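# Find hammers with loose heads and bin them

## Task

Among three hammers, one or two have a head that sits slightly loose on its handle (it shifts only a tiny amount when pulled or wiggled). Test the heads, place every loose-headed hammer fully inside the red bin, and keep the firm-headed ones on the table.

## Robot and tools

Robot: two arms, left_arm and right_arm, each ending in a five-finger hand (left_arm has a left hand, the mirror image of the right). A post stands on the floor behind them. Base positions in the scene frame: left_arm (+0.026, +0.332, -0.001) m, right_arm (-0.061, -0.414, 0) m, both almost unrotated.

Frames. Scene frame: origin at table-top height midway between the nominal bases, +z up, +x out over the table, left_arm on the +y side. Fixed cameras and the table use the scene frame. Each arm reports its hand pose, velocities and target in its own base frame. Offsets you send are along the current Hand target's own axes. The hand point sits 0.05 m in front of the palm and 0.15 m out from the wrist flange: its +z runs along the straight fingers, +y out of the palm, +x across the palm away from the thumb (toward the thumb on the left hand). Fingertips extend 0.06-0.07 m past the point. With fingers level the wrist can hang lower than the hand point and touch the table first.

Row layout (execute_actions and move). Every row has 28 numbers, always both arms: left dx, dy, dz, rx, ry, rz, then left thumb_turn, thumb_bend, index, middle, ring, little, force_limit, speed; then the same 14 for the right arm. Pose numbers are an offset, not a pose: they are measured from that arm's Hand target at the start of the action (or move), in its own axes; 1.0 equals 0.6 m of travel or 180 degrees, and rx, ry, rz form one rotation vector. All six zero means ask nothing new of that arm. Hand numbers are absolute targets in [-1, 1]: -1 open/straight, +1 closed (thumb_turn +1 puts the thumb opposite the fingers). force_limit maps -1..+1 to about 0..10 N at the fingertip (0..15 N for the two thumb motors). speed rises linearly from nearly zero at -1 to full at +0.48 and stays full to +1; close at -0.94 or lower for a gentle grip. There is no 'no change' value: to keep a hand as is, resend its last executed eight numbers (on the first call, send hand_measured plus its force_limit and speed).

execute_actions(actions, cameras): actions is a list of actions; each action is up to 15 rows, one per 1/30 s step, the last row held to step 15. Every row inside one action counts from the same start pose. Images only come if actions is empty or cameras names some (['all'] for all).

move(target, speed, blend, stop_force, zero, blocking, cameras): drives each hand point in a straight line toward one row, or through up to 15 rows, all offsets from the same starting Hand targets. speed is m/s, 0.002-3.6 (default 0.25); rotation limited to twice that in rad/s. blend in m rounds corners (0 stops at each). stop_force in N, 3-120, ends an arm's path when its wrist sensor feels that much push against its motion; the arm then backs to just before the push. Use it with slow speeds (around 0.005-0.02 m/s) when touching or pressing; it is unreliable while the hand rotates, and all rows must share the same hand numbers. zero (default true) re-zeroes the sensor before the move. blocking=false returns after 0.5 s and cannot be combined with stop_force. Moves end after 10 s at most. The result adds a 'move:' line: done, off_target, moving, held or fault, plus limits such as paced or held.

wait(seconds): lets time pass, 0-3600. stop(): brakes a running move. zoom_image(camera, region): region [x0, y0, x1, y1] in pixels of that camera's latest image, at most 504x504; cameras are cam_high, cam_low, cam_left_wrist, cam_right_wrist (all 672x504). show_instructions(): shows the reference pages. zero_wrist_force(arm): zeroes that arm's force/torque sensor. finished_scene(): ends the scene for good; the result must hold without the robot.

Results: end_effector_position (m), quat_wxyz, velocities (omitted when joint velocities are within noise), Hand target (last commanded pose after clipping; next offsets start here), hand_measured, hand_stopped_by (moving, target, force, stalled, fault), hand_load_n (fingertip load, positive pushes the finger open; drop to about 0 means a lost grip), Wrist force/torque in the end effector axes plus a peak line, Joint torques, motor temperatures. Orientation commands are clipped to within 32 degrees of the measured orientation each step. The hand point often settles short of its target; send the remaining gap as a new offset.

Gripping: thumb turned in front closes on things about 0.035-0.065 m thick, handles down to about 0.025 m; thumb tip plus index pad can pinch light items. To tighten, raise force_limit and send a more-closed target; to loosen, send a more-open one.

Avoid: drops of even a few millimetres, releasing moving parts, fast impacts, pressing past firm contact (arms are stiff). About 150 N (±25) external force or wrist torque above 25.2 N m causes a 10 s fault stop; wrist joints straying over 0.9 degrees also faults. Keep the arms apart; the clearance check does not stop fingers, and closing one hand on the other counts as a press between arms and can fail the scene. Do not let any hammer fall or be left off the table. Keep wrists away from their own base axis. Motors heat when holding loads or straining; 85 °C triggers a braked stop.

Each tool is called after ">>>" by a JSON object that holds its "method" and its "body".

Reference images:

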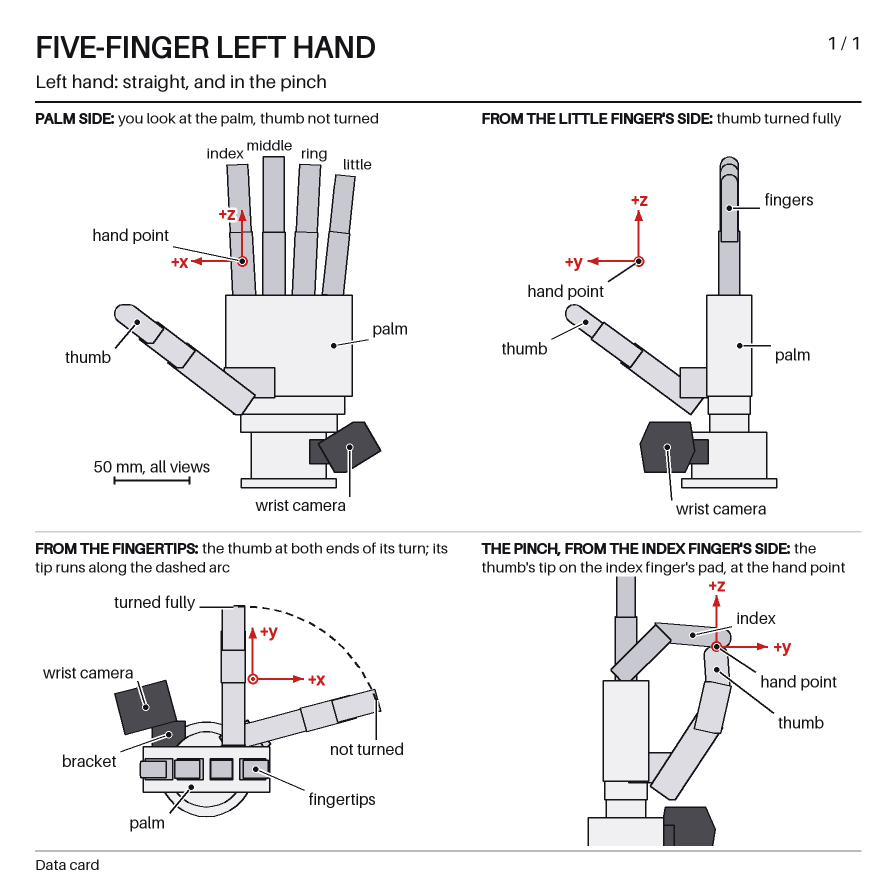

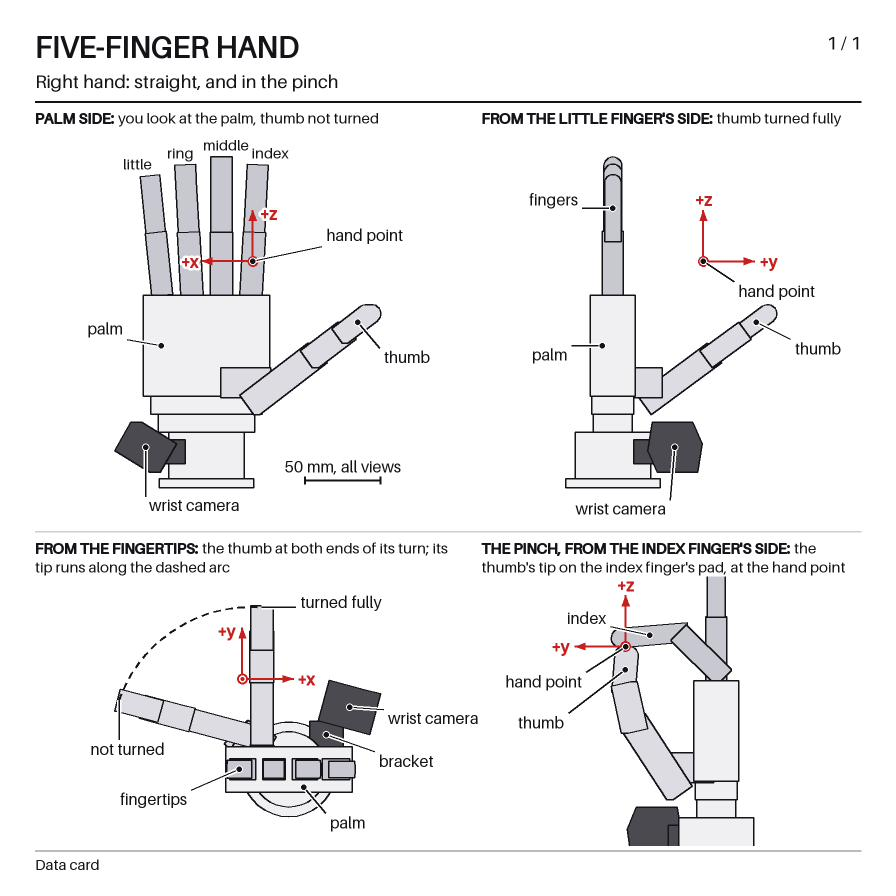

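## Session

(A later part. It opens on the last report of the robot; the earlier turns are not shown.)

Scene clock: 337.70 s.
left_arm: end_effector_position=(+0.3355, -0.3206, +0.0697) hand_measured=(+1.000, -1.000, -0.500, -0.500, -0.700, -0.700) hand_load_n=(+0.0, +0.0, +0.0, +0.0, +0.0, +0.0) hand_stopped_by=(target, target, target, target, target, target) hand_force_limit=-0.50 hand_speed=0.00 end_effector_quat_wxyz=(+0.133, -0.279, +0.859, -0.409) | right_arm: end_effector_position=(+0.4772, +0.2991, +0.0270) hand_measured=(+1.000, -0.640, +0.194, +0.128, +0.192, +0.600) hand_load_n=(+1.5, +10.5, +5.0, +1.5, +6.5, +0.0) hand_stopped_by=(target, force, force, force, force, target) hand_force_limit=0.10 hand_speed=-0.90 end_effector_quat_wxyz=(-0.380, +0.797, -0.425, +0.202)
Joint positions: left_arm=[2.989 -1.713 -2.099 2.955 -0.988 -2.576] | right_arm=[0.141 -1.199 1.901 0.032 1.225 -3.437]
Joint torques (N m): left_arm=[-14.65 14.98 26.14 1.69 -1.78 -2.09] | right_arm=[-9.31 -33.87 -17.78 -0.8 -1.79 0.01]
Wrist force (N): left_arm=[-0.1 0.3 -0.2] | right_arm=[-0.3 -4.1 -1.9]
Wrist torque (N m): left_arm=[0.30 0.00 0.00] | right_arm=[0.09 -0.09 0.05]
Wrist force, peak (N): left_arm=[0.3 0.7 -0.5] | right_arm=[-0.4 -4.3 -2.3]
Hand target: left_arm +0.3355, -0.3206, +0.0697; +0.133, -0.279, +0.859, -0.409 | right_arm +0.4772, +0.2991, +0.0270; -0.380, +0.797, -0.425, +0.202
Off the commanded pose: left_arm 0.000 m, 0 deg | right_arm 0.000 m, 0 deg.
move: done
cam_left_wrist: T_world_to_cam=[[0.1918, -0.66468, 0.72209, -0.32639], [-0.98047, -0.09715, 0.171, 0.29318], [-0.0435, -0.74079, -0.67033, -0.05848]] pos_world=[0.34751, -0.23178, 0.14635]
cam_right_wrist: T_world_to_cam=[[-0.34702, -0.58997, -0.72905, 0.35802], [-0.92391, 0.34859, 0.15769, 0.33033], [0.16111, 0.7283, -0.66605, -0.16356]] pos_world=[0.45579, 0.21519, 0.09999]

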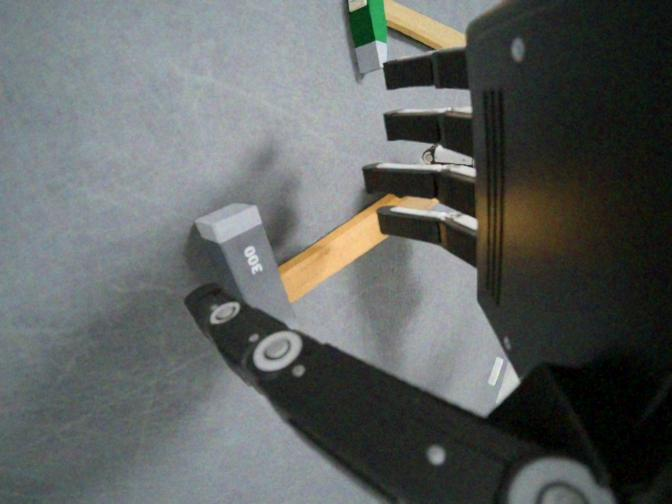

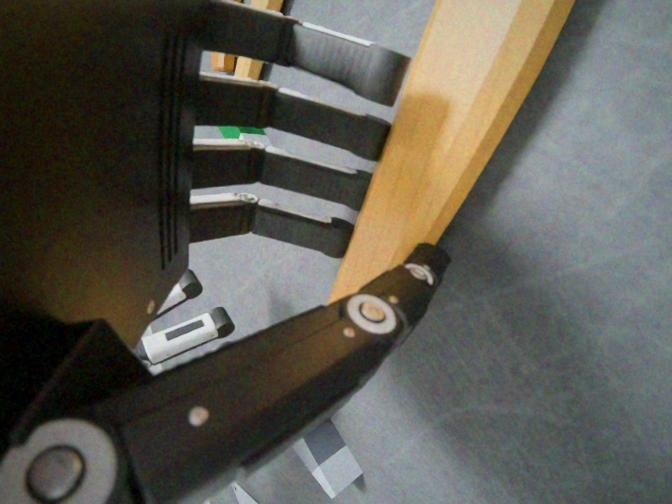

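>>> {"method": "move", "body": {"target": [-0.0102,0.052,0.0487,0,0,0,1,-1,-0.5,-0.5,-0.7,-0.7,-0.5,0,0,0,0,0,0,0,1,-0.08,0.45,0.45,0.45,0.6,0.1,-0.9], "cameras": ["cam_left_wrist","cam_right_wrist"], "speed": 0.02, "stop_force": 5}}

Scene clock: 352.17 s.
left_arm: end_effector_position=(+0.3422, -0.3194, +0.0270) hand_measured=(+1.000, -1.000, -0.500, -0.500, -0.700, -0.700) hand_load_n=(+0.0, +0.0, +0.0, +0.0, +0.0, +0.0) hand_stopped_by=(target, target, target, target, target, target) hand_force_limit=-0.50 hand_speed=0.00 end_effector_quat_wxyz=(+0.133, -0.279, +0.859, -0.409) | right_arm: end_effector_position=(+0.4772, +0.2991, +0.0270) hand_measured=(+1.000, -0.640, +0.194, +0.128, +0.192, +0.600) hand_load_n=(+1.5, +10.5, +5.0, +1.5, +6.5, +0.0) hand_stopped_by=(target, force, force, force, force, target) hand_force_limit=0.10 hand_speed=-0.90 end_effector_quat_wxyz=(-0.380, +0.797, -0.425, +0.202)
Joint positions: left_arm=[2.996 -1.804 -2.131 3.074 -0.983 -2.569] | right_arm=[0.141 -1.199 1.901 0.032 1.225 -3.437]
Joint torques (N m): left_arm=[11.3 17.2 2.47 1.78 3.17 2.32] | right_arm=[-8.89 -30.82 -14.82 -1.16 -2.01 0.79]
Wrist force (N): left_arm=[-0.3 0.6 -0.1] | right_arm=[-0.6 -4.1 -2.0]
Wrist torque (N m): left_arm=[0.32 0.04 -0.09] | right_arm=[0.10 -0.03 0.03]
Wrist force, peak (N): left_arm=[0.1 0.9 -0.1] | right_arm=[-0.5 -4.4 -2.2]
Hand target: left_arm +0.3422, -0.3194, +0.0270; +0.133, -0.279, +0.859, -0.409 | right_arm +0.4772, +0.2991, +0.0270; -0.380, +0.797, -0.425, +0.202
Off the commanded pose: left_arm 0.000 m, 0 deg | right_arm 0.000 m, 0 deg.
move: done
cam_left_wrist: T_world_to_cam=[[0.19179, -0.66473, 0.72205, -0.29614], [-0.98047, -0.09716, 0.17099, 0.30725], [-0.04351, -0.74074, -0.67038, -0.08584]] pos_world=[0.35431, -0.23058, 0.10375]
cam_right_wrist: T_world_to_cam=[[-0.34702, -0.58997, -0.72905, 0.35802], [-0.92391, 0.34859, 0.15769, 0.33033], [0.16111, 0.7283, -0.66605, -0.16356]] pos_world=[0.45579, 0.21519, 0.09999]

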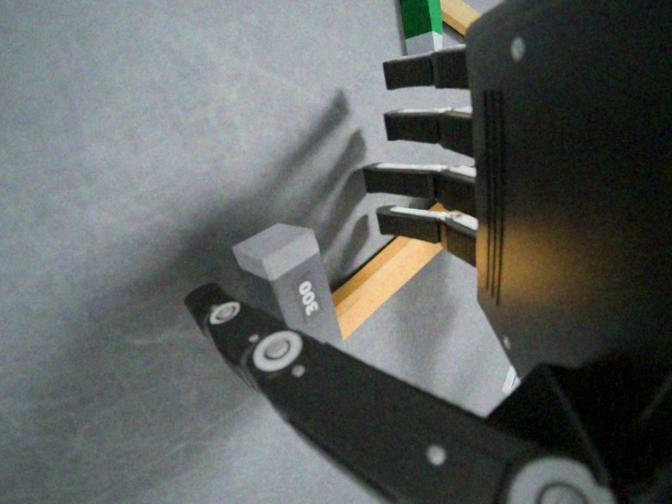

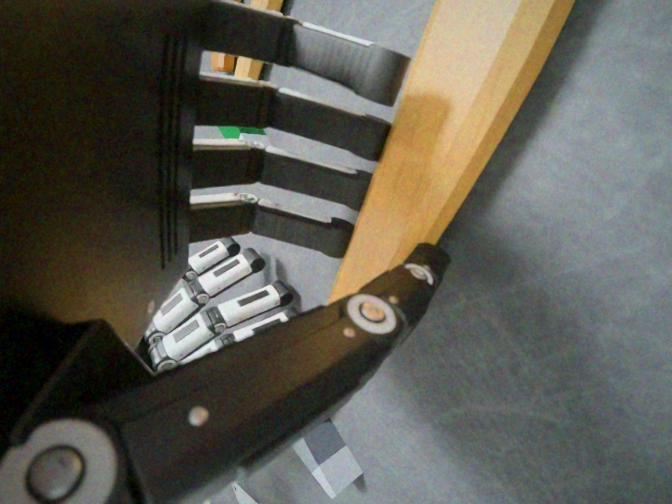

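>>> {"method": "move", "body": {"target": [0,0,0,0,0,0,1,-0.75,-0.1,-0.1,-0.7,-0.7,-0.6,-0.6,0,0,0,0,0,0,1,-0.08,0.45,0.45,0.45,0.6,0.1,-0.9], "cameras": ["cam_left_wrist","cam_right_wrist"]}}

Scene clock: 370.63 s.
left_arm: end_effector_position=(+0.3422, -0.3194, +0.0270) hand_measured=(+1.000, -0.750, -0.100, -0.100, -0.700, -0.700) hand_load_n=(+0.0, +0.0, +0.0, +0.0, +0.0, +0.0) hand_stopped_by=(target, target, target, target, target, target) hand_force_limit=-0.60 hand_speed=-0.60 end_effector_quat_wxyz=(+0.133, -0.279, +0.859, -0.409) | right_arm: end_effector_position=(+0.4772, +0.2991, +0.0270) hand_measured=(+1.000, -0.640, +0.194, +0.128, +0.192, +0.600) hand_load_n=(+1.5, +10.5, +5.0, +1.5, +6.5, +0.0) hand_stopped_by=(target, force, force, force, force, target) hand_force_limit=0.10 hand_speed=-0.90 end_effector_quat_wxyz=(-0.380, +0.797, -0.425, +0.202)
Joint positions: left_arm=[2.996 -1.804 -2.131 3.074 -0.983 -2.569] | right_arm=[0.141 -1.199 1.901 0.032 1.225 -3.437]
Joint torques (N m): left_arm=[11.23 17.4 2.04 1.61 3.06 2.24] | right_arm=[-8.68 -28.68 -13.69 -0.98 -1.78 0.77]
Wrist force (N): left_arm=[0.0 0.4 -0.2] | right_arm=[-0.5 -4.1 -2.0]
Wrist torque (N m): left_arm=[0.30 -0.01 -0.07] | right_arm=[0.09 -0.06 0.03]
Wrist force, peak (N): left_arm=[0.2 0.8 -0.1] | right_arm=[-0.3 -4.4 -2.1]
Hand target: left_arm +0.3422, -0.3194, +0.0270; +0.133, -0.279, +0.859, -0.409 | right_arm +0.4772, +0.2991, +0.0270; -0.380, +0.797, -0.425, +0.202
Off the commanded pose: left_arm 0.000 m, 0 deg | right_arm 0.000 m, 0 deg.
move: done
cam_left_wrist: T_world_to_cam=[[0.19179, -0.66473, 0.72205, -0.29614], [-0.98047, -0.09716, 0.17099, 0.30725], [-0.04351, -0.74074, -0.67038, -0.08584]] pos_world=[0.35431, -0.23058, 0.10375]
cam_right_wrist: T_world_to_cam=[[-0.34702, -0.58997, -0.72905, 0.35802], [-0.92391, 0.34859, 0.15769, 0.33033], [0.16111, 0.7283, -0.66605, -0.16356]] pos_world=[0.45579, 0.21519, 0.09999]

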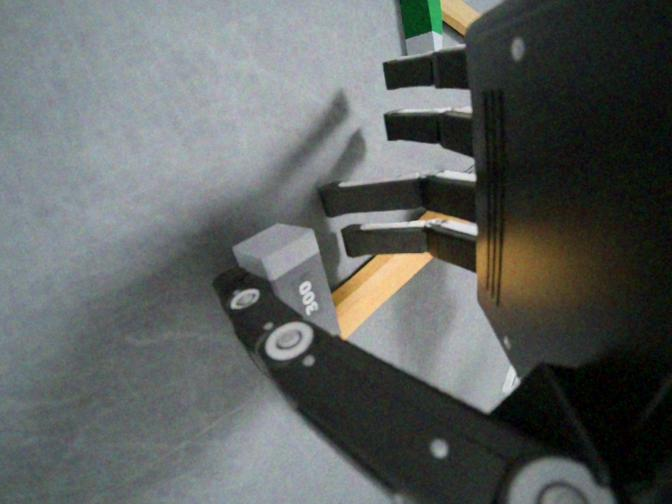

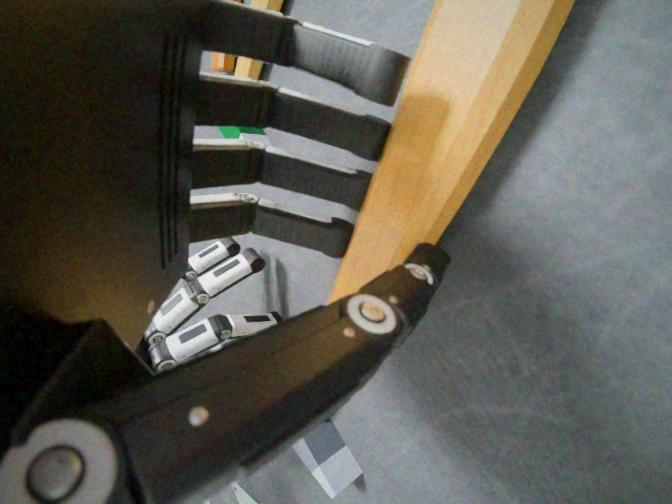

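>>> {"method": "move", "body": {"target": [[0.005,0,0,0,0,0,1,-0.75,-0.1,-0.1,-0.7,-0.7,-0.6,-0.6,0,0,0,0,0,0,1,-0.08,0.45,0.45,0.45,0.6,0.1,-0.9],[0.005,0,0,0,0,0,1,-0.1,0.4,0.4,-0.7,-0.7,-0.5,-0.88,0,0,0,0,0,0,1,-0.08,0.45,0.45,0.45,0.6,0.1,-0.9]], "cameras": ["cam_left_wrist","cam_right_wrist"], "speed": 0.02}}

Scene clock: 378.97 s.
left_arm: end_effector_position=(+0.3398, -0.3212, +0.0270) hand_measured=(+1.000, -0.662, +0.278, +0.210, -0.700, -0.700) hand_load_n=(+0.0, +4.0, +3.0, +3.0, +0.0, +0.0) hand_stopped_by=(target, force, force, force, target, target) hand_force_limit=-0.50 hand_speed=-0.88 end_effector_quat_wxyz=(+0.133, -0.279, +0.859, -0.409) | right_arm: end_effector_position=(+0.4772, +0.2991, +0.0270) hand_measured=(+1.000, -0.640, +0.194, +0.128, +0.192, +0.600) hand_load_n=(+1.0, +10.5, +4.5, +1.0, +6.0, +0.0) hand_stopped_by=(target, force, force, force, force, target) hand_force_limit=0.10 hand_speed=-0.90 end_effector_quat_wxyz=(-0.380, +0.797, -0.425, +0.202)
Joint positions: left_arm=[2.989 -1.8 -2.135 3.078 -0.988 -2.575] | right_arm=[0.141 -1.199 1.901 0.032 1.225 -3.437]
Joint torques (N m): left_arm=[-13.4 29.9 9.77 1.67 0.88 -2.02] | right_arm=[-7.4 -25.32 -11.12 -0.84 -1.93 0.95]
Wrist force (N): left_arm=[-0.1 3.3 2.3] | right_arm=[1.8 -4.0 -3.2]
Wrist torque (N m): left_arm=[0.38 0.07 -0.03] | right_arm=[0.12 -0.16 0.06]
Wrist force, peak (N): left_arm=[0.1 5.1 -1.8] | right_arm=[2.0 -4.1 -3.3]
Hand target: left_arm +0.3398, -0.3212, +0.0270; +0.133, -0.279, +0.859, -0.409 | right_arm +0.4772, +0.2991, +0.0270; -0.380, +0.797, -0.425, +0.202
Off the commanded pose: left_arm 0.000 m, 0 deg | right_arm 0.000 m, 0 deg.
move: done
cam_left_wrist: T_world_to_cam=[[0.19179, -0.66473, 0.72205, -0.29686], [-0.98047, -0.09716, 0.17099, 0.30462], [-0.04351, -0.74074, -0.67038, -0.08728]] pos_world=[0.35181, -0.23238, 0.10375]
cam_right_wrist: T_world_to_cam=[[-0.34702, -0.58997, -0.72905, 0.35802], [-0.92391, 0.34859, 0.15769, 0.33033], [0.16111, 0.7283, -0.66605, -0.16356]] pos_world=[0.45579, 0.21519, 0.09999]

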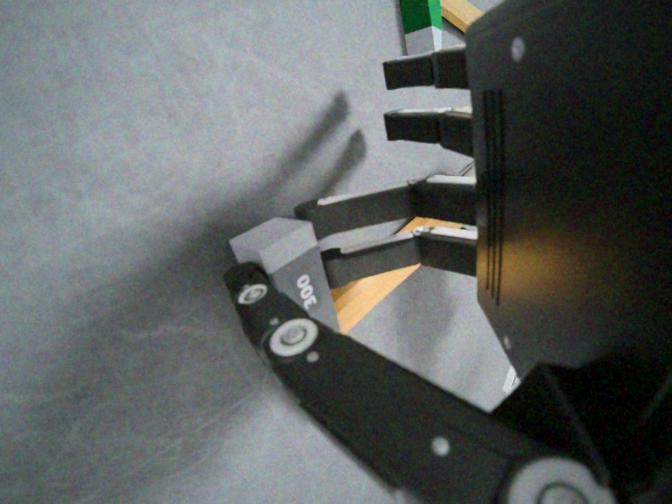

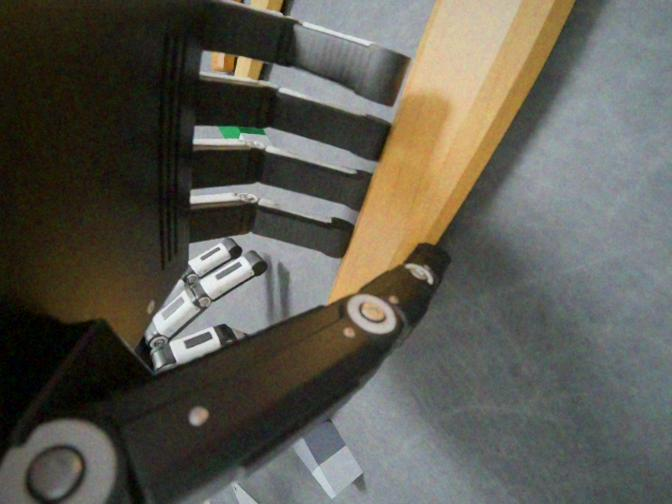

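>>> {"method": "move", "body": {"target": [0,0,0,0,0,0,1,-0.08,0.45,0.45,-0.7,-0.7,0.2,-0.9,0,0,0,0,0,0,1,-0.08,0.45,0.45,0.45,0.6,0.1,-0.9]}}

Scene clock: 383.93 s.
left_arm: end_effector_position=(+0.3398, -0.3212, +0.0270) hand_measured=(+1.000, -0.640, +0.294, +0.226, -0.700, -0.700) hand_load_n=(+0.0, +8.5, +8.5, +7.5, +0.0, +0.0) hand_stopped_by=(target, force, force, force, target, target) hand_force_limit=0.20 hand_speed=-0.90 end_effector_quat_wxyz=(+0.133, -0.279, +0.859, -0.409) | right_arm: end_effector_position=(+0.4772, +0.2991, +0.0270) hand_measured=(+1.000, -0.640, +0.194, +0.128, +0.192, +0.600) hand_load_n=(+1.5, +10.5, +4.5, +1.0, +5.5, +0.0) hand_stopped_by=(target, force, force, force, force, target) hand_force_limit=0.10 hand_speed=-0.90 end_effector_quat_wxyz=(-0.380, +0.797, -0.425, +0.202)
Joint positions: left_arm=[2.989 -1.8 -2.135 3.078 -0.988 -2.575] | right_arm=[0.141 -1.199 1.901 0.032 1.225 -3.437]
Joint torques (N m): left_arm=[-12.12 30.22 23.41 0.35 1.9 -1.95] | right_arm=[-8.45 -24.08 -10.65 -0.95 -1.79 1.16]
Wrist force (N): left_arm=[1.0 4.0 4.0] | right_arm=[-2.7 -6.4 -3.4]
Wrist torque (N m): left_arm=[0.39 0.05 -0.02] | right_arm=[-0.01 0.05 -0.01]
Wrist force, peak (N): left_arm=[1.1 1.7 5.8] | right_arm=[-2.7 -6.4 -3.4]
Hand target: left_arm +0.3398, -0.3212, +0.0270; +0.133, -0.279, +0.859, -0.409 | right_arm +0.4772, +0.2991, +0.0270; -0.380, +0.797, -0.425, +0.202
Off the commanded pose: left_arm 0.000 m, 0 deg | right_arm 0.000 m, 0 deg.
move: done

>>> {"method": "execute_actions", "body": {"actions": [[[0,0.00105,-0.00129,0,0,0,1,-0.08,0.45,0.45,-0.7,-0.7,0.2,-0.9,0,0,0,0,0,0,1,-0.08,0.45,0.45,0.45,0.6,0.1,-0.9]]], "cameras": ["cam_left_wrist"]}}

>>> {"method": "zoom_image", "body": {"camera": "cam_left_wrist", "region": [260, 220, 400, 360]}}

>>> {"method": "execute_actions", "body": {"actions": [[[0,0.00105,-0.00129,0,0,0,1,-0.08,0.45,0.45,-0.7,-0.7,0.2,-0.9,0,0,0,0,0,0,1,-0.08,0.45,0.45,0.45,0.6,0.1,-0.9]]], "cameras": ["cam_left_wrist"]}}

>>> {"method": "zoom_image", "body": {"camera": "cam_left_wrist", "region": [260, 220, 400, 360]}}

Scene clock: 398.80 s.
left_arm: end_effector_position=(+0.3392, -0.3204, +0.0270) hand_measured=(+1.000, -0.640, +0.294, +0.226, -0.700, -0.700) hand_load_n=(+0.5, +8.0, +10.0, +9.5, +0.0, +0.0) hand_stopped_by=(target, force, force, force, target, target) hand_force_limit=0.20 hand_speed=-0.90 end_effector_quat_wxyz=(+0.133, -0.279, +0.859, -0.409) | right_arm: end_effector_position=(+0.4772, +0.2991, +0.0270) hand_measured=(+1.000, -0.640, +0.194, +0.128, +0.192, +0.600) hand_load_n=(+4.5, +10.5, +4.0, +1.5, +5.5, +0.0) hand_stopped_by=(target, force, force, force, force, target) hand_force_limit=0.10 hand_speed=-0.90 end_effector_quat_wxyz=(-0.380, +0.797, -0.425, +0.202)
Joint positions: left_arm=[2.991 -1.799 -2.137 3.078 -0.986 -2.573] | right_arm=[0.141 -1.199 1.901 0.032 1.225 -3.437]
Joint torques (N m): left_arm=[12.71 31.22 0.92 -5.13 2.26 2.41] | right_arm=[-9.09 -22.4 -9.66 -0.94 1.23 1.11]
Wrist force (N): left_arm=[2.3 -3.1 9.8] | right_arm=[-7.9 -7.7 -3.0]
Wrist torque (N m): left_arm=[0.06 0.02 0.00] | right_arm=[-0.08 0.21 0.00]
Wrist force, peak (N): left_arm=[2.1 -3.4 9.9] | right_arm=[-7.9 -7.7 -3.0]
Hand target: left_arm +0.3392, -0.3204, +0.0270; +0.133, -0.279, +0.859, -0.409 | right_arm +0.4772, +0.2991, +0.0270; -0.380, +0.797, -0.425, +0.202
Off the commanded pose: left_arm 0.000 m, 0 deg | right_arm 0.000 m, 0 deg.
cam_left_wrist: T_world_to_cam=[[0.19179, -0.66473, 0.72205, -0.29623], [-0.98047, -0.09716, 0.17099, 0.30421], [-0.04351, -0.74074, -0.67038, -0.08671]] pos_world=[0.35131, -0.23158, 0.10375]

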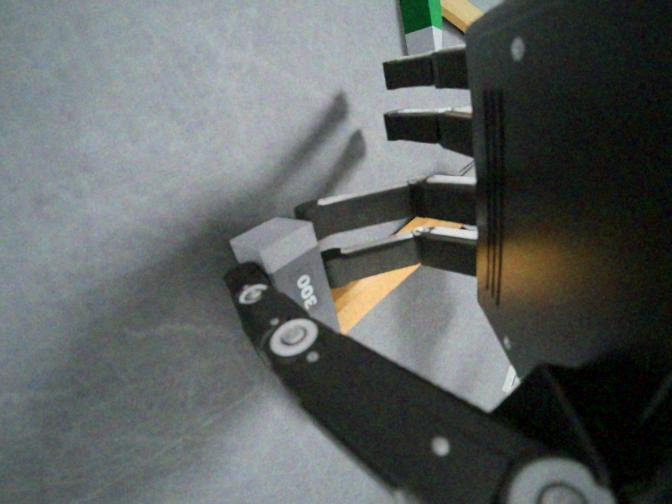

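Scaled by 3.600 from the camera's image (finer frame: 960x720).

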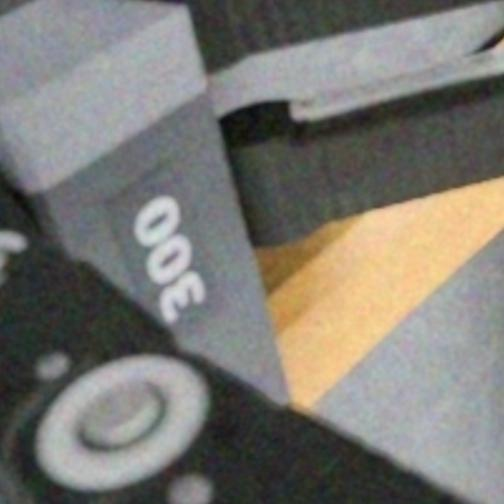

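Scene clock: 399.50 s.
left_arm: end_effector_position=(+0.3386, -0.3196, +0.0270) hand_measured=(+1.000, -0.640, +0.294, +0.226, -0.700, -0.700) hand_load_n=(+0.5, +7.5, +10.5, +9.0, +0.0, +0.0) hand_stopped_by=(target, force, force, force, target, target) hand_force_limit=0.20 hand_speed=-0.90 end_effector_quat_wxyz=(+0.133, -0.279, +0.859, -0.409) | right_arm: end_effector_position=(+0.4772, +0.2991, +0.0270) hand_measured=(+1.000, -0.640, +0.194, +0.128, +0.192, +0.600) hand_load_n=(+6.5, +11.0, +4.0, +1.5, +6.0, +0.0) hand_stopped_by=(target, force, force, force, force, target) hand_force_limit=0.10 hand_speed=-0.90 end_effector_quat_wxyz=(-0.380, +0.797, -0.425, +0.202)
Joint positions: left_arm=[2.994 -1.797 -2.14 3.077 -0.985 -2.571] | right_arm=[0.141 -1.199 1.901 0.032 1.225 -3.437]
Joint torques (N m): left_arm=[13.09 31.03 0.99 -5.39 2.12 2.5] | right_arm=[-8.16 -21.39 -8.4 -1.06 3.57 0.66]
Wrist force (N): left_arm=[2.7 -4.2 10.2] | right_arm=[-9.3 -5.9 -0.7]
Wrist torque (N m): left_arm=[0.01 0.04 0.00] | right_arm=[0.08 0.20 0.05]
Wrist force, peak (N): left_arm=[2.7 -4.2 10.4] | right_arm=[-9.6 -6.1 -0.8]
Hand target: left_arm +0.3386, -0.3196, +0.0270; +0.133, -0.279, +0.859, -0.409 | right_arm +0.4772, +0.2991, +0.0270; -0.380, +0.797, -0.425, +0.202
Off the commanded pose: left_arm 0.000 m, 0 deg | right_arm 0.000 m, 0 deg.
cam_left_wrist: T_world_to_cam=[[0.19179, -0.66473, 0.72205, -0.29558], [-0.98047, -0.09716, 0.17099, 0.3037], [-0.04351, -0.74074, -0.67038, -0.08614]] pos_world=[0.35071, -0.23078, 0.10375]

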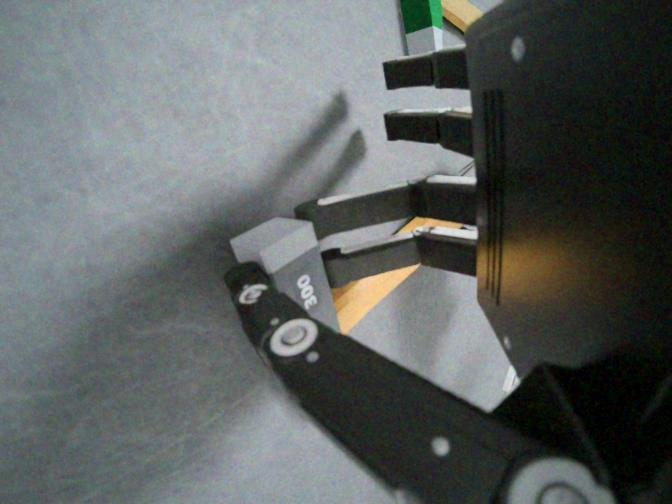

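Scaled by 3.600 from the camera's image (finer frame: 960x720).

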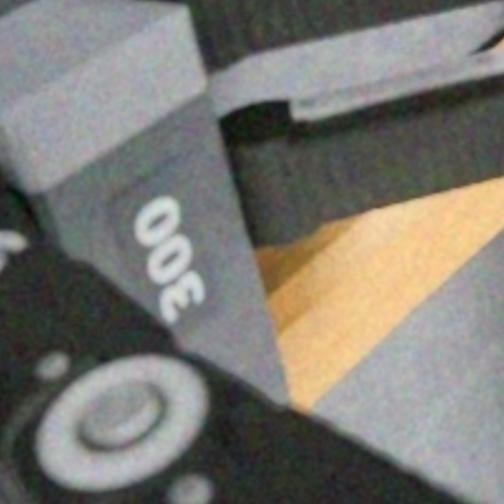

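>>> {"method": "execute_actions", "body": {"actions": [[[0,-0.000525,0.000647,0,0,0,1,-0.08,0.45,0.45,-0.7,-0.7,0.2,-0.9,0,0,0,0,0,0,1,-0.08,0.45,0.45,0.45,0.6,0.1,-0.9]]]}}

>>> {"method": "execute_actions", "body": {"actions": [[[0,-0.000525,0.000647,0,0,0,1,-0.08,0.45,0.45,-0.7,-0.7,0.2,-0.9,0,0,0,0,0,0,1,-0.08,0.45,0.45,0.45,0.6,0.1,-0.9]]]}}

>>> {"method": "execute_actions", "body": {"actions": [[[0,-0.000525,0.000647,0,0,0,1,-0.08,0.45,0.45,-0.7,-0.7,0.2,-0.9,0,0,0,0,0,0,1,-0.08,0.45,0.45,0.45,0.6,0.1,-0.9]]]}}

>>> {"method": "execute_actions", "body": {"actions": [[[0,-0.000525,0.000647,0,0,0,1,-0.08,0.45,0.45,-0.7,-0.7,0.2,-0.9,0,0,0,0,0,0,1,-0.08,0.45,0.45,0.45,0.6,0.1,-0.9]]]}}

>>> {"method": "execute_actions", "body": {"actions": [[[0,-0.000525,0.000647,0,0,0,1,-0.08,0.45,0.45,-0.7,-0.7,0.2,-0.9,0,0,0,0,0,0,1,-0.08,0.45,0.45,0.45,0.6,0.1,-0.9]]], "cameras": ["cam_left_wrist"]}}

>>> {"method": "zoom_image", "body": {"camera": "cam_left_wrist", "region": [260, 220, 400, 360]}}

Scene clock: 419.40 s.
left_arm: end_effector_position=(+0.3389, -0.3200, +0.0270) hand_measured=(+1.000, -0.640, +0.294, +0.226, -0.700, -0.700) hand_load_n=(+0.0, +8.0, +9.0, +8.0, +0.0, +0.0) hand_stopped_by=(target, force, force, force, target, target) hand_force_limit=0.20 hand_speed=-0.90 end_effector_quat_wxyz=(+0.133, -0.279, +0.859, -0.409) | right_arm: end_effector_position=(+0.4772, +0.2991, +0.0270) hand_measured=(+1.000, -0.640, +0.194, +0.128, +0.192, +0.600) hand_load_n=(+6.0, +11.5, +4.0, +1.5, +6.0, +0.0) hand_stopped_by=(target, force, force, force, force, target) hand_force_limit=0.10 hand_speed=-0.90 end_effector_quat_wxyz=(-0.380, +0.797, -0.425, +0.202)
Joint positions: left_arm=[2.993 -1.798 -2.138 3.078 -0.985 -2.572] | right_arm=[0.141 -1.199 1.901 0.032 1.225 -3.437]
Joint torques (N m): left_arm=[-12.55 18.08 24.89 1.21 -2.17 -1.89] | right_arm=[-8.95 -22.2 -7.15 -0.88 3.64 -0.12]
Wrist force (N): left_arm=[2.5 2.1 5.6] | right_arm=[-4.3 -5.9 -0.9]
Wrist torque (N m): left_arm=[0.40 -0.05 0.00] | right_arm=[0.08 -0.05 0.09]
Wrist force, peak (N): left_arm=[2.6 -4.4 10.4] | right_arm=[-9.5 -6.2 -0.9]
Hand target: left_arm +0.3389, -0.3200, +0.0270; +0.133, -0.279, +0.859, -0.409 | right_arm +0.4772, +0.2991, +0.0270; -0.380, +0.797, -0.425, +0.202
Off the commanded pose: left_arm 0.000 m, 0 deg | right_arm 0.000 m, 0 deg.

Scene clock: 420.10 s.
left_arm: end_effector_position=(+0.3392, -0.3204, +0.0270) hand_measured=(+1.000, -0.640, +0.294, +0.226, -0.700, -0.700) hand_load_n=(+0.0, +9.0, +7.5, +7.5, +0.0, +0.0) hand_stopped_by=(target, force, force, force, target, target) hand_force_limit=0.20 hand_speed=-0.90 end_effector_quat_wxyz=(+0.133, -0.279, +0.859, -0.409) | right_arm: end_effector_position=(+0.4772, +0.2991, +0.0270) hand_measured=(+1.000, -0.640, +0.194, +0.128, +0.192, +0.600) hand_load_n=(+5.0, +11.5, +3.5, +0.5, +5.5, +0.0) hand_stopped_by=(target, force, force, force, force, target) hand_force_limit=0.10 hand_speed=-0.90 end_effector_quat_wxyz=(-0.380, +0.797, -0.425, +0.202)
Joint positions: left_arm=[2.991 -1.799 -2.137 3.078 -0.986 -2.573] | right_arm=[0.141 -1.199 1.901 0.032 1.226 -3.437]
Joint torques (N m): left_arm=[-13.9 18.72 26.08 2.06 -1.25 -2.13] | right_arm=[-8.6 -21.72 -7.1 -0.78 0.95 -0.3]
Wrist force (N): left_arm=[0.5 5.5 2.1] | right_arm=[-0.1 -4.3 -2.2]
Wrist torque (N m): left_arm=[0.47 0.00 -0.04] | right_arm=[0.19 -0.13 0.12]
Wrist force, peak (N): left_arm=[0.6 6.0 1.8] | right_arm=[-4.2 -6.0 -0.8]
Hand target: left_arm +0.3392, -0.3204, +0.0270; +0.133, -0.279, +0.859, -0.409 | right_arm +0.4772, +0.2991, +0.0270; -0.380, +0.797, -0.425, +0.202
Off the commanded pose: left_arm 0.000 m, 0 deg | right_arm 0.000 m, 0 deg.

Scene clock: 420.80 s.
left_arm: end_effector_position=(+0.3395, -0.3208, +0.0270) hand_measured=(+1.000, -0.640, +0.294, +0.226, -0.700, -0.700) hand_load_n=(+0.0, +9.5, +6.0, +6.0, +0.0, +0.0) hand_stopped_by=(target, force, force, force, target, target) hand_force_limit=0.20 hand_speed=-0.90 end_effector_quat_wxyz=(+0.133, -0.279, +0.859, -0.409) | right_arm: end_effector_position=(+0.4772, +0.2991, +0.0270) hand_measured=(+1.000, -0.640, +0.194, +0.128, +0.192, +0.600) hand_load_n=(+3.5, +11.5, +3.5, +0.5, +5.5, +0.0) hand_stopped_by=(target, force, force, force, force, target) hand_force_limit=0.10 hand_speed=-0.90 end_effector_quat_wxyz=(-0.380, +0.797, -0.425, +0.202)
Joint positions: left_arm=[2.99 -1.799 -2.136 3.078 -0.987 -2.574] | right_arm=[0.141 -1.199 1.901 0.032 1.225 -3.437]
Joint torques (N m): left_arm=[-14.2 18.54 25.94 2.28 -1.05 -2.16] | right_arm=[-9.44 -21.03 -7.48 -0.89 -1.97 -0.05]
Wrist force (N): left_arm=[-0.6 6.8 0.3] | right_arm=[2.0 -2.3 -2.5]
Wrist torque (N m): left_arm=[0.57 0.05 -0.07] | right_arm=[0.28 -0.19 0.14]
Wrist force, peak (N): left_arm=[-0.5 7.1 0.5] | right_arm=[-0.1 -4.5 -2.1]
Hand target: left_arm +0.3395, -0.3208, +0.0270; +0.133, -0.279, +0.859, -0.409 | right_arm +0.4772, +0.2991, +0.0270; -0.380, +0.797, -0.425, +0.202
Off the commanded pose: left_arm 0.000 m, 0 deg | right_arm 0.000 m, 0 deg.

Scene clock: 421.50 s.
left_arm: end_effector_position=(+0.3398, -0.3212, +0.0270) hand_measured=(+1.000, -0.640, +0.294, +0.226, -0.700, -0.700) hand_load_n=(+0.0, +10.0, +5.5, +5.5, +0.0, +0.0) hand_stopped_by=(target, force, force, force, target, target) hand_force_limit=0.20 hand_speed=-0.90 end_effector_quat_wxyz=(+0.133, -0.279, +0.859, -0.409) | right_arm: end_effector_position=(+0.4772, +0.2991, +0.0270) hand_measured=(+1.000, -0.640, +0.194, +0.128, +0.192, +0.600) hand_load_n=(+2.0, +11.5, +3.5, +0.5, +5.0, +0.0) hand_stopped_by=(target, force, force, force, force, target) hand_force_limit=0.10 hand_speed=-0.90 end_effector_quat_wxyz=(-0.380, +0.797, -0.425, +0.202)
Joint positions: left_arm=[2.989 -1.8 -2.135 3.078 -0.988 -2.575] | right_arm=[0.141 -1.199 1.901 0.032 1.225 -3.437]
Joint torques (N m): left_arm=[-14.68 18.9 26.34 2.34 -0.88 -2.22] | right_arm=[-8.93 -21.32 -7.37 -0.68 -2.02 -0.55]
Wrist force (N): left_arm=[-0.8 7.3 -0.6] | right_arm=[3.4 -1.3 -2.3]
Wrist torque (N m): left_arm=[0.57 0.02 -0.06] | right_arm=[0.33 -0.24 0.15]
Wrist force, peak (N): left_arm=[-1.1 7.9 -0.6] | right_arm=[3.5 -1.6 -2.7]
Hand target: left_arm +0.3398, -0.3212, +0.0270; +0.133, -0.279, +0.859, -0.409 | right_arm +0.4772, +0.2991, +0.0270; -0.380, +0.797, -0.425, +0.202
Off the commanded pose: left_arm 0.000 m, 0 deg | right_arm 0.000 m, 0 deg.

Scene clock: 422.20 s.
left_arm: end_effector_position=(+0.3401, -0.3216, +0.0270) hand_measured=(+1.000, -0.642, +0.294, +0.226, -0.700, -0.700) hand_load_n=(+0.0, +10.5, +4.0, +5.0, +0.0, +0.0) hand_stopped_by=(target, force, force, force, target, target) hand_force_limit=0.20 hand_speed=-0.90 end_effector_quat_wxyz=(+0.133, -0.279, +0.859, -0.409) | right_arm: end_effector_position=(+0.4772, +0.2991, +0.0270) hand_measured=(+1.000, -0.640, +0.194, +0.128, +0.192, +0.600) hand_load_n=(+0.0, +11.5, +3.0, +0.5, +4.5, +0.0) hand_stopped_by=(target, force, force, force, force, target) hand_force_limit=0.10 hand_speed=-0.90 end_effector_quat_wxyz=(-0.380, +0.797, -0.425, +0.202)
Joint positions: left_arm=[2.988 -1.801 -2.133 3.078 -0.988 -2.577] | right_arm=[0.141 -1.199 1.901 0.032 1.225 -3.437]
Joint torques (N m): left_arm=[-15.36 18.41 26.06 2.48 -0.75 -2.2] | right_arm=[-6.56 -21.42 -6.33 -1.03 -2.05 -0.66]
Wrist force (N): left_arm=[-1.1 7.2 -2.2] | right_arm=[4.6 -0.9 -3.0]
Wrist torque (N m): left_arm=[0.52 0.01 -0.06] | right_arm=[0.36 -0.27 0.13]
Wrist force, peak (N): left_arm=[-1.2 8.4 -3.1] | right_arm=[5.1 -1.0 -2.8]
Hand target: left_arm +0.3401, -0.3216, +0.0270; +0.133, -0.279, +0.859, -0.409 | right_arm +0.4772, +0.2991, +0.0270; -0.380, +0.797, -0.425, +0.202
Off the commanded pose: left_arm 0.000 m, 0 deg | right_arm 0.000 m, 0 deg.
cam_left_wrist: T_world_to_cam=[[0.19179, -0.66473, 0.72205, -0.29718], [-0.98047, -0.09716, 0.17099, 0.30488], [-0.04351, -0.74074, -0.67038, -0.08756]] pos_world=[0.35211, -0.23278, 0.10375]

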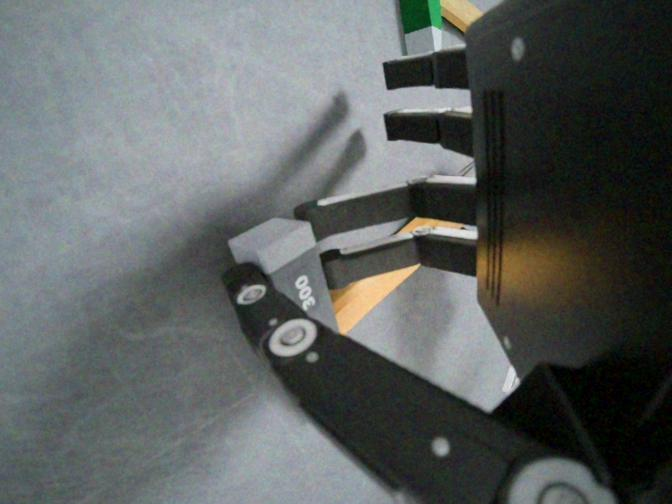

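Scaled by 3.600 from the camera's image (finer frame: 960x720).

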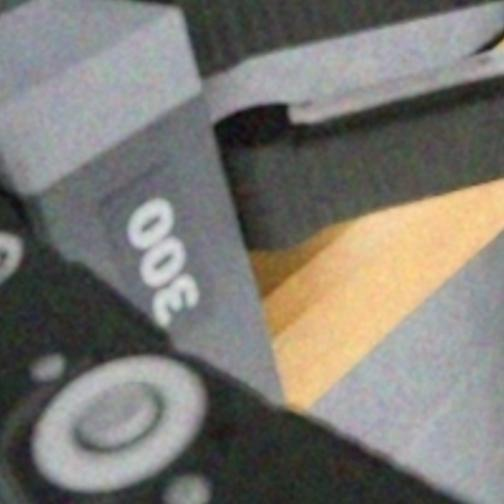

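>>> {"method": "move", "body": {"target": [0,0.0005,-0.0006,0,0,0,1,-0.08,0.45,0.45,-0.7,-0.7,0.2,-0.9,0,0,0,0,0,0,1,-0.08,0.45,0.45,0.45,0.6,0.1,-0.9], "speed": 0.01}}

>>> {"method": "move", "body": {"target": [0,-0.0388,-0.0315,0,0,0,1,-0.08,0.45,0.45,-0.7,-0.7,0.2,-0.9,0,-0.0388,-0.0315,0,0,0,1,-0.08,0.45,0.45,0.45,0.6,0.1,-0.9], "speed": 0.02, "cameras": ["all"]}}

Scene clock: 447.13 s.
left_arm: end_effector_position=(+0.3398, -0.3212, +0.0270) hand_measured=(+1.000, -0.642, +0.294, +0.226, -0.700, -0.700) hand_load_n=(+0.0, +10.0, +5.5, +6.0, +0.0, +0.0) hand_stopped_by=(target, force, force, force, target, target) hand_force_limit=0.20 hand_speed=-0.90 end_effector_quat_wxyz=(+0.133, -0.279, +0.859, -0.409) | right_arm: end_effector_position=(+0.4772, +0.2991, +0.0270) hand_measured=(+1.000, -0.640, +0.194, +0.128, +0.192, +0.600) hand_load_n=(+0.5, +11.5, +3.0, +0.5, +4.5, +0.0) hand_stopped_by=(target, force, force, force, force, target) hand_force_limit=0.10 hand_speed=-0.90 end_effector_quat_wxyz=(-0.380, +0.797, -0.425, +0.202)
Joint positions: left_arm=[2.989 -1.8 -2.134 3.078 -0.988 -2.576] | right_arm=[0.141 -1.199 1.901 0.032 1.225 -3.437]
Joint torques (N m): left_arm=[10.81 31.07 2.36 -1.81 3.42 2.3] | right_arm=[-2.16 -21.61 -6.65 -0.78 -2.19 -1.43]
Wrist force (N): left_arm=[-0.6 1.4 1.4] | right_arm=[0.9 -1.3 -2.6]
Wrist torque (N m): left_arm=[0.22 0.03 -0.06] | right_arm=[0.33 -0.05 0.07]
Wrist force, peak (N): left_arm=[-1.1 7.5 -2.8] | right_arm=[4.6 -1.0 -2.9]
Hand target: left_arm +0.3398, -0.3212, +0.0270; +0.133, -0.279, +0.859, -0.409 | right_arm +0.4772, +0.2991, +0.0270; -0.380, +0.797, -0.425, +0.202
Off the commanded pose: left_arm 0.000 m, 0 deg | right_arm 0.000 m, 0 deg.
move: done

Scene clock: 448.97 s.
left_arm: end_effector_position=(+0.3398, -0.3212, +0.0570) hand_measured=(+1.000, -0.642, +0.294, +0.226, -0.700, -0.700) hand_load_n=(+0.5, +10.5, +2.0, +4.5, +0.0, +0.0) hand_stopped_by=(target, force, force, force, target, target) hand_force_limit=0.20 hand_speed=-0.90 end_effector_quat_wxyz=(+0.133, -0.279, +0.859, -0.409) | right_arm: end_effector_position=(+0.4772, +0.2990, +0.0570) hand_measured=(+1.000, -0.636, +0.194, +0.128, +0.192, +0.600) hand_load_n=(+0.0, +0.0, +0.0, +0.0, +0.0, +0.0) hand_stopped_by=(target, force, force, force, force, target) hand_force_limit=0.10 hand_speed=-0.90 end_effector_quat_wxyz=(-0.380, +0.797, -0.425, +0.202)
Joint positions: left_arm=[2.989 -1.744 -2.103 2.99 -0.988 -2.576] | right_arm=[0.141 -1.245 1.871 0.108 1.225 -3.437]
Joint torques (N m): left_arm=[-8.54 30.11 26.31 -4.01 -1.48 -0.56] | right_arm=[-8.29 -43.43 -25.77 3.56 -2.54 -2]
Wrist force (N): left_arm=[0.6 2.2 1.8] | right_arm=[0.0 1.4 0.6]
Wrist torque (N m): left_arm=[0.36 -0.02 0.04] | right_arm=[0.40 -0.11 0.20]
Wrist force, peak (N): left_arm=[-0.1 2.9 2.9] | right_arm=[1.1 -1.7 -3.0]
Hand target: left_arm +0.3398, -0.3212, +0.0570; +0.133, -0.279, +0.859, -0.409 | right_arm +0.4772, +0.2990, +0.0570; -0.380, +0.797, -0.425, +0.202
Off the commanded pose: left_arm 0.000 m, 0 deg | right_arm 0.000 m, 0 deg.
move: done
cam_left_wrist: T_world_to_cam=[[0.19187, -0.6646, 0.72214, -0.31848], [-0.98046, -0.09726, 0.17099, 0.29958], [-0.04341, -0.74084, -0.67028, -0.0673]] pos_world=[0.35191, -0.23238, 0.13365]
cam_right_wrist: T_world_to_cam=[[-0.34702, -0.58997, -0.72905, 0.37982], [-0.92391, 0.34859, 0.15769, 0.32562], [0.16111, 0.7283, -0.66605, -0.14364]] pos_world=[0.45579, 0.21519, 0.12989]

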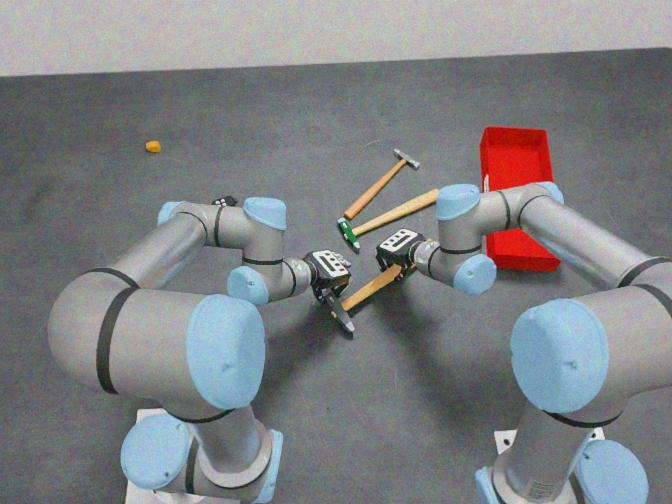

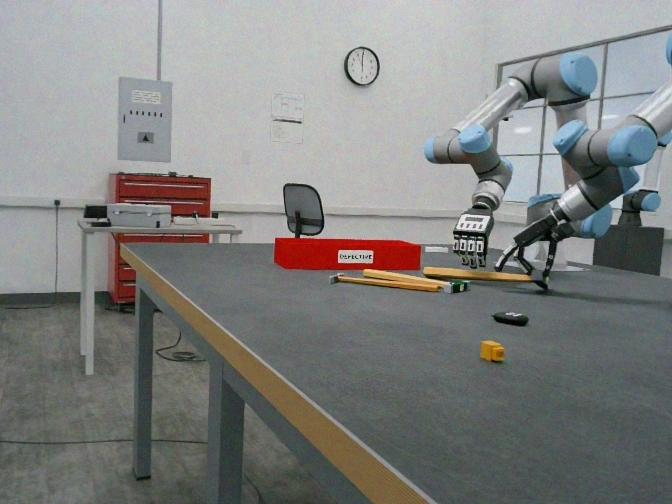

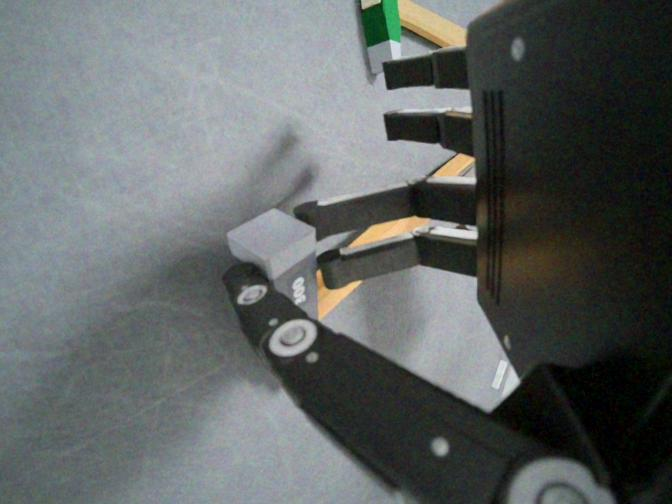

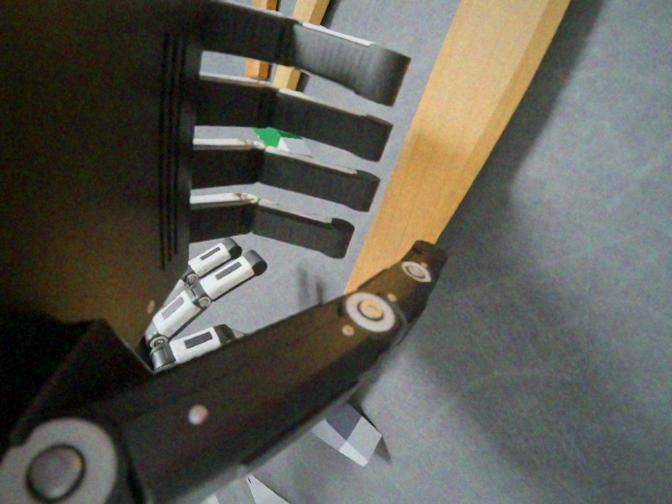

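>>> {"method": "move", "body": {"target": [0,0.0388,0.0315,0,0,0,1,-0.08,0.45,0.45,-0.7,-0.7,0.2,-0.9,0,0,0,0,0,0,1,-0.72,-0.1,0.05,-0.1,0.05,-0.5,-0.5], "speed": 0.02, "cameras": ["cam_left_wrist","cam_right_wrist"]}}

Scene clock: 477.53 s.
left_arm: end_effector_position=(+0.3398, -0.3212, +0.0271) hand_measured=(+1.000, -0.642, +0.294, +0.226, -0.700, -0.700) hand_load_n=(+0.5, +10.5, +5.0, +1.5, +0.0, +0.0) hand_stopped_by=(target, force, force, force, target, target) hand_force_limit=0.20 hand_speed=-0.90 end_effector_quat_wxyz=(+0.133, -0.279, +0.859, -0.409) | right_arm: end_effector_position=(+0.4772, +0.2990, +0.0570) hand_measured=(+1.000, -0.720, -0.100, +0.050, -0.100, +0.050) hand_load_n=(+0.0, +0.0, +0.0, +0.0, +0.0, +0.0) hand_stopped_by=(target, target, target, target, target, target) hand_force_limit=-0.50 hand_speed=-0.50 end_effector_quat_wxyz=(-0.380, +0.797, -0.425, +0.202)
Joint positions: left_arm=[2.989 -1.8 -2.134 3.078 -0.988 -2.575] | right_arm=[0.141 -1.245 1.871 0.108 1.225 -3.437]
Joint torques (N m): left_arm=[10.56 9.3 -3.04 1.59 0.85 1.57] | right_arm=[-8.4 -41.72 -24.24 2.57 -2.65 -2.01]
Wrist force (N): left_arm=[0.9 -16.8 -11.9] | right_arm=[0.0 1.7 0.8]
Wrist torque (N m): left_arm=[-0.57 -0.31 0.09] | right_arm=[0.44 -0.10 0.21]
Wrist force, peak (N): left_arm=[1.4 -18.2 -14.6] | right_arm=[0.2 1.7 0.8]
Hand target: left_arm +0.3398, -0.3212, +0.0270; +0.133, -0.279, +0.859, -0.409 | right_arm +0.4772, +0.2990, +0.0570; -0.380, +0.797, -0.425, +0.202
Off the commanded pose: left_arm 0.000 m, 0 deg | right_arm 0.000 m, 0 deg.
move: done
cam_left_wrist: T_world_to_cam=[[0.19173, -0.66473, 0.72206, -0.29686], [-0.98048, -0.09712, 0.17094, 0.30474], [-0.04351, -0.74074, -0.67038, -0.08728]] pos_world=[0.35191, -0.23238, 0.10375]
cam_right_wrist: T_world_to_cam=[[-0.34702, -0.58997, -0.72905, 0.37989], [-0.92391, 0.34859, 0.15769, 0.3256], [0.16111, 0.7283, -0.66605, -0.14358]] pos_world=[0.45579, 0.21519, 0.12999]

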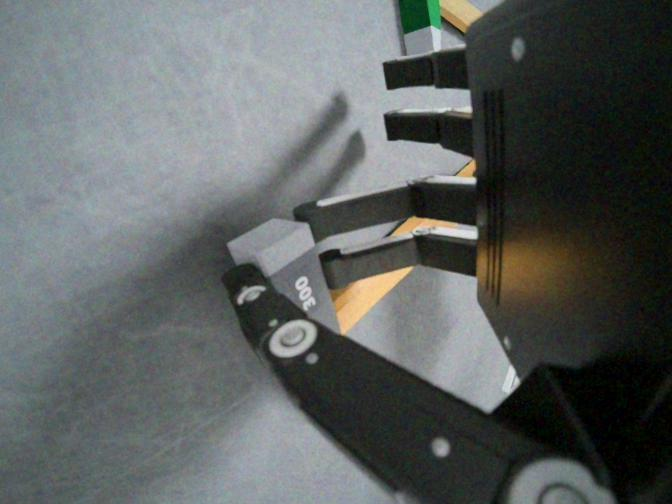

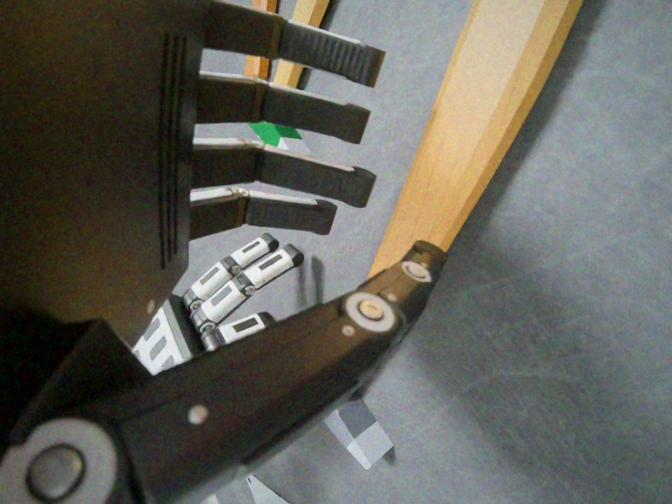

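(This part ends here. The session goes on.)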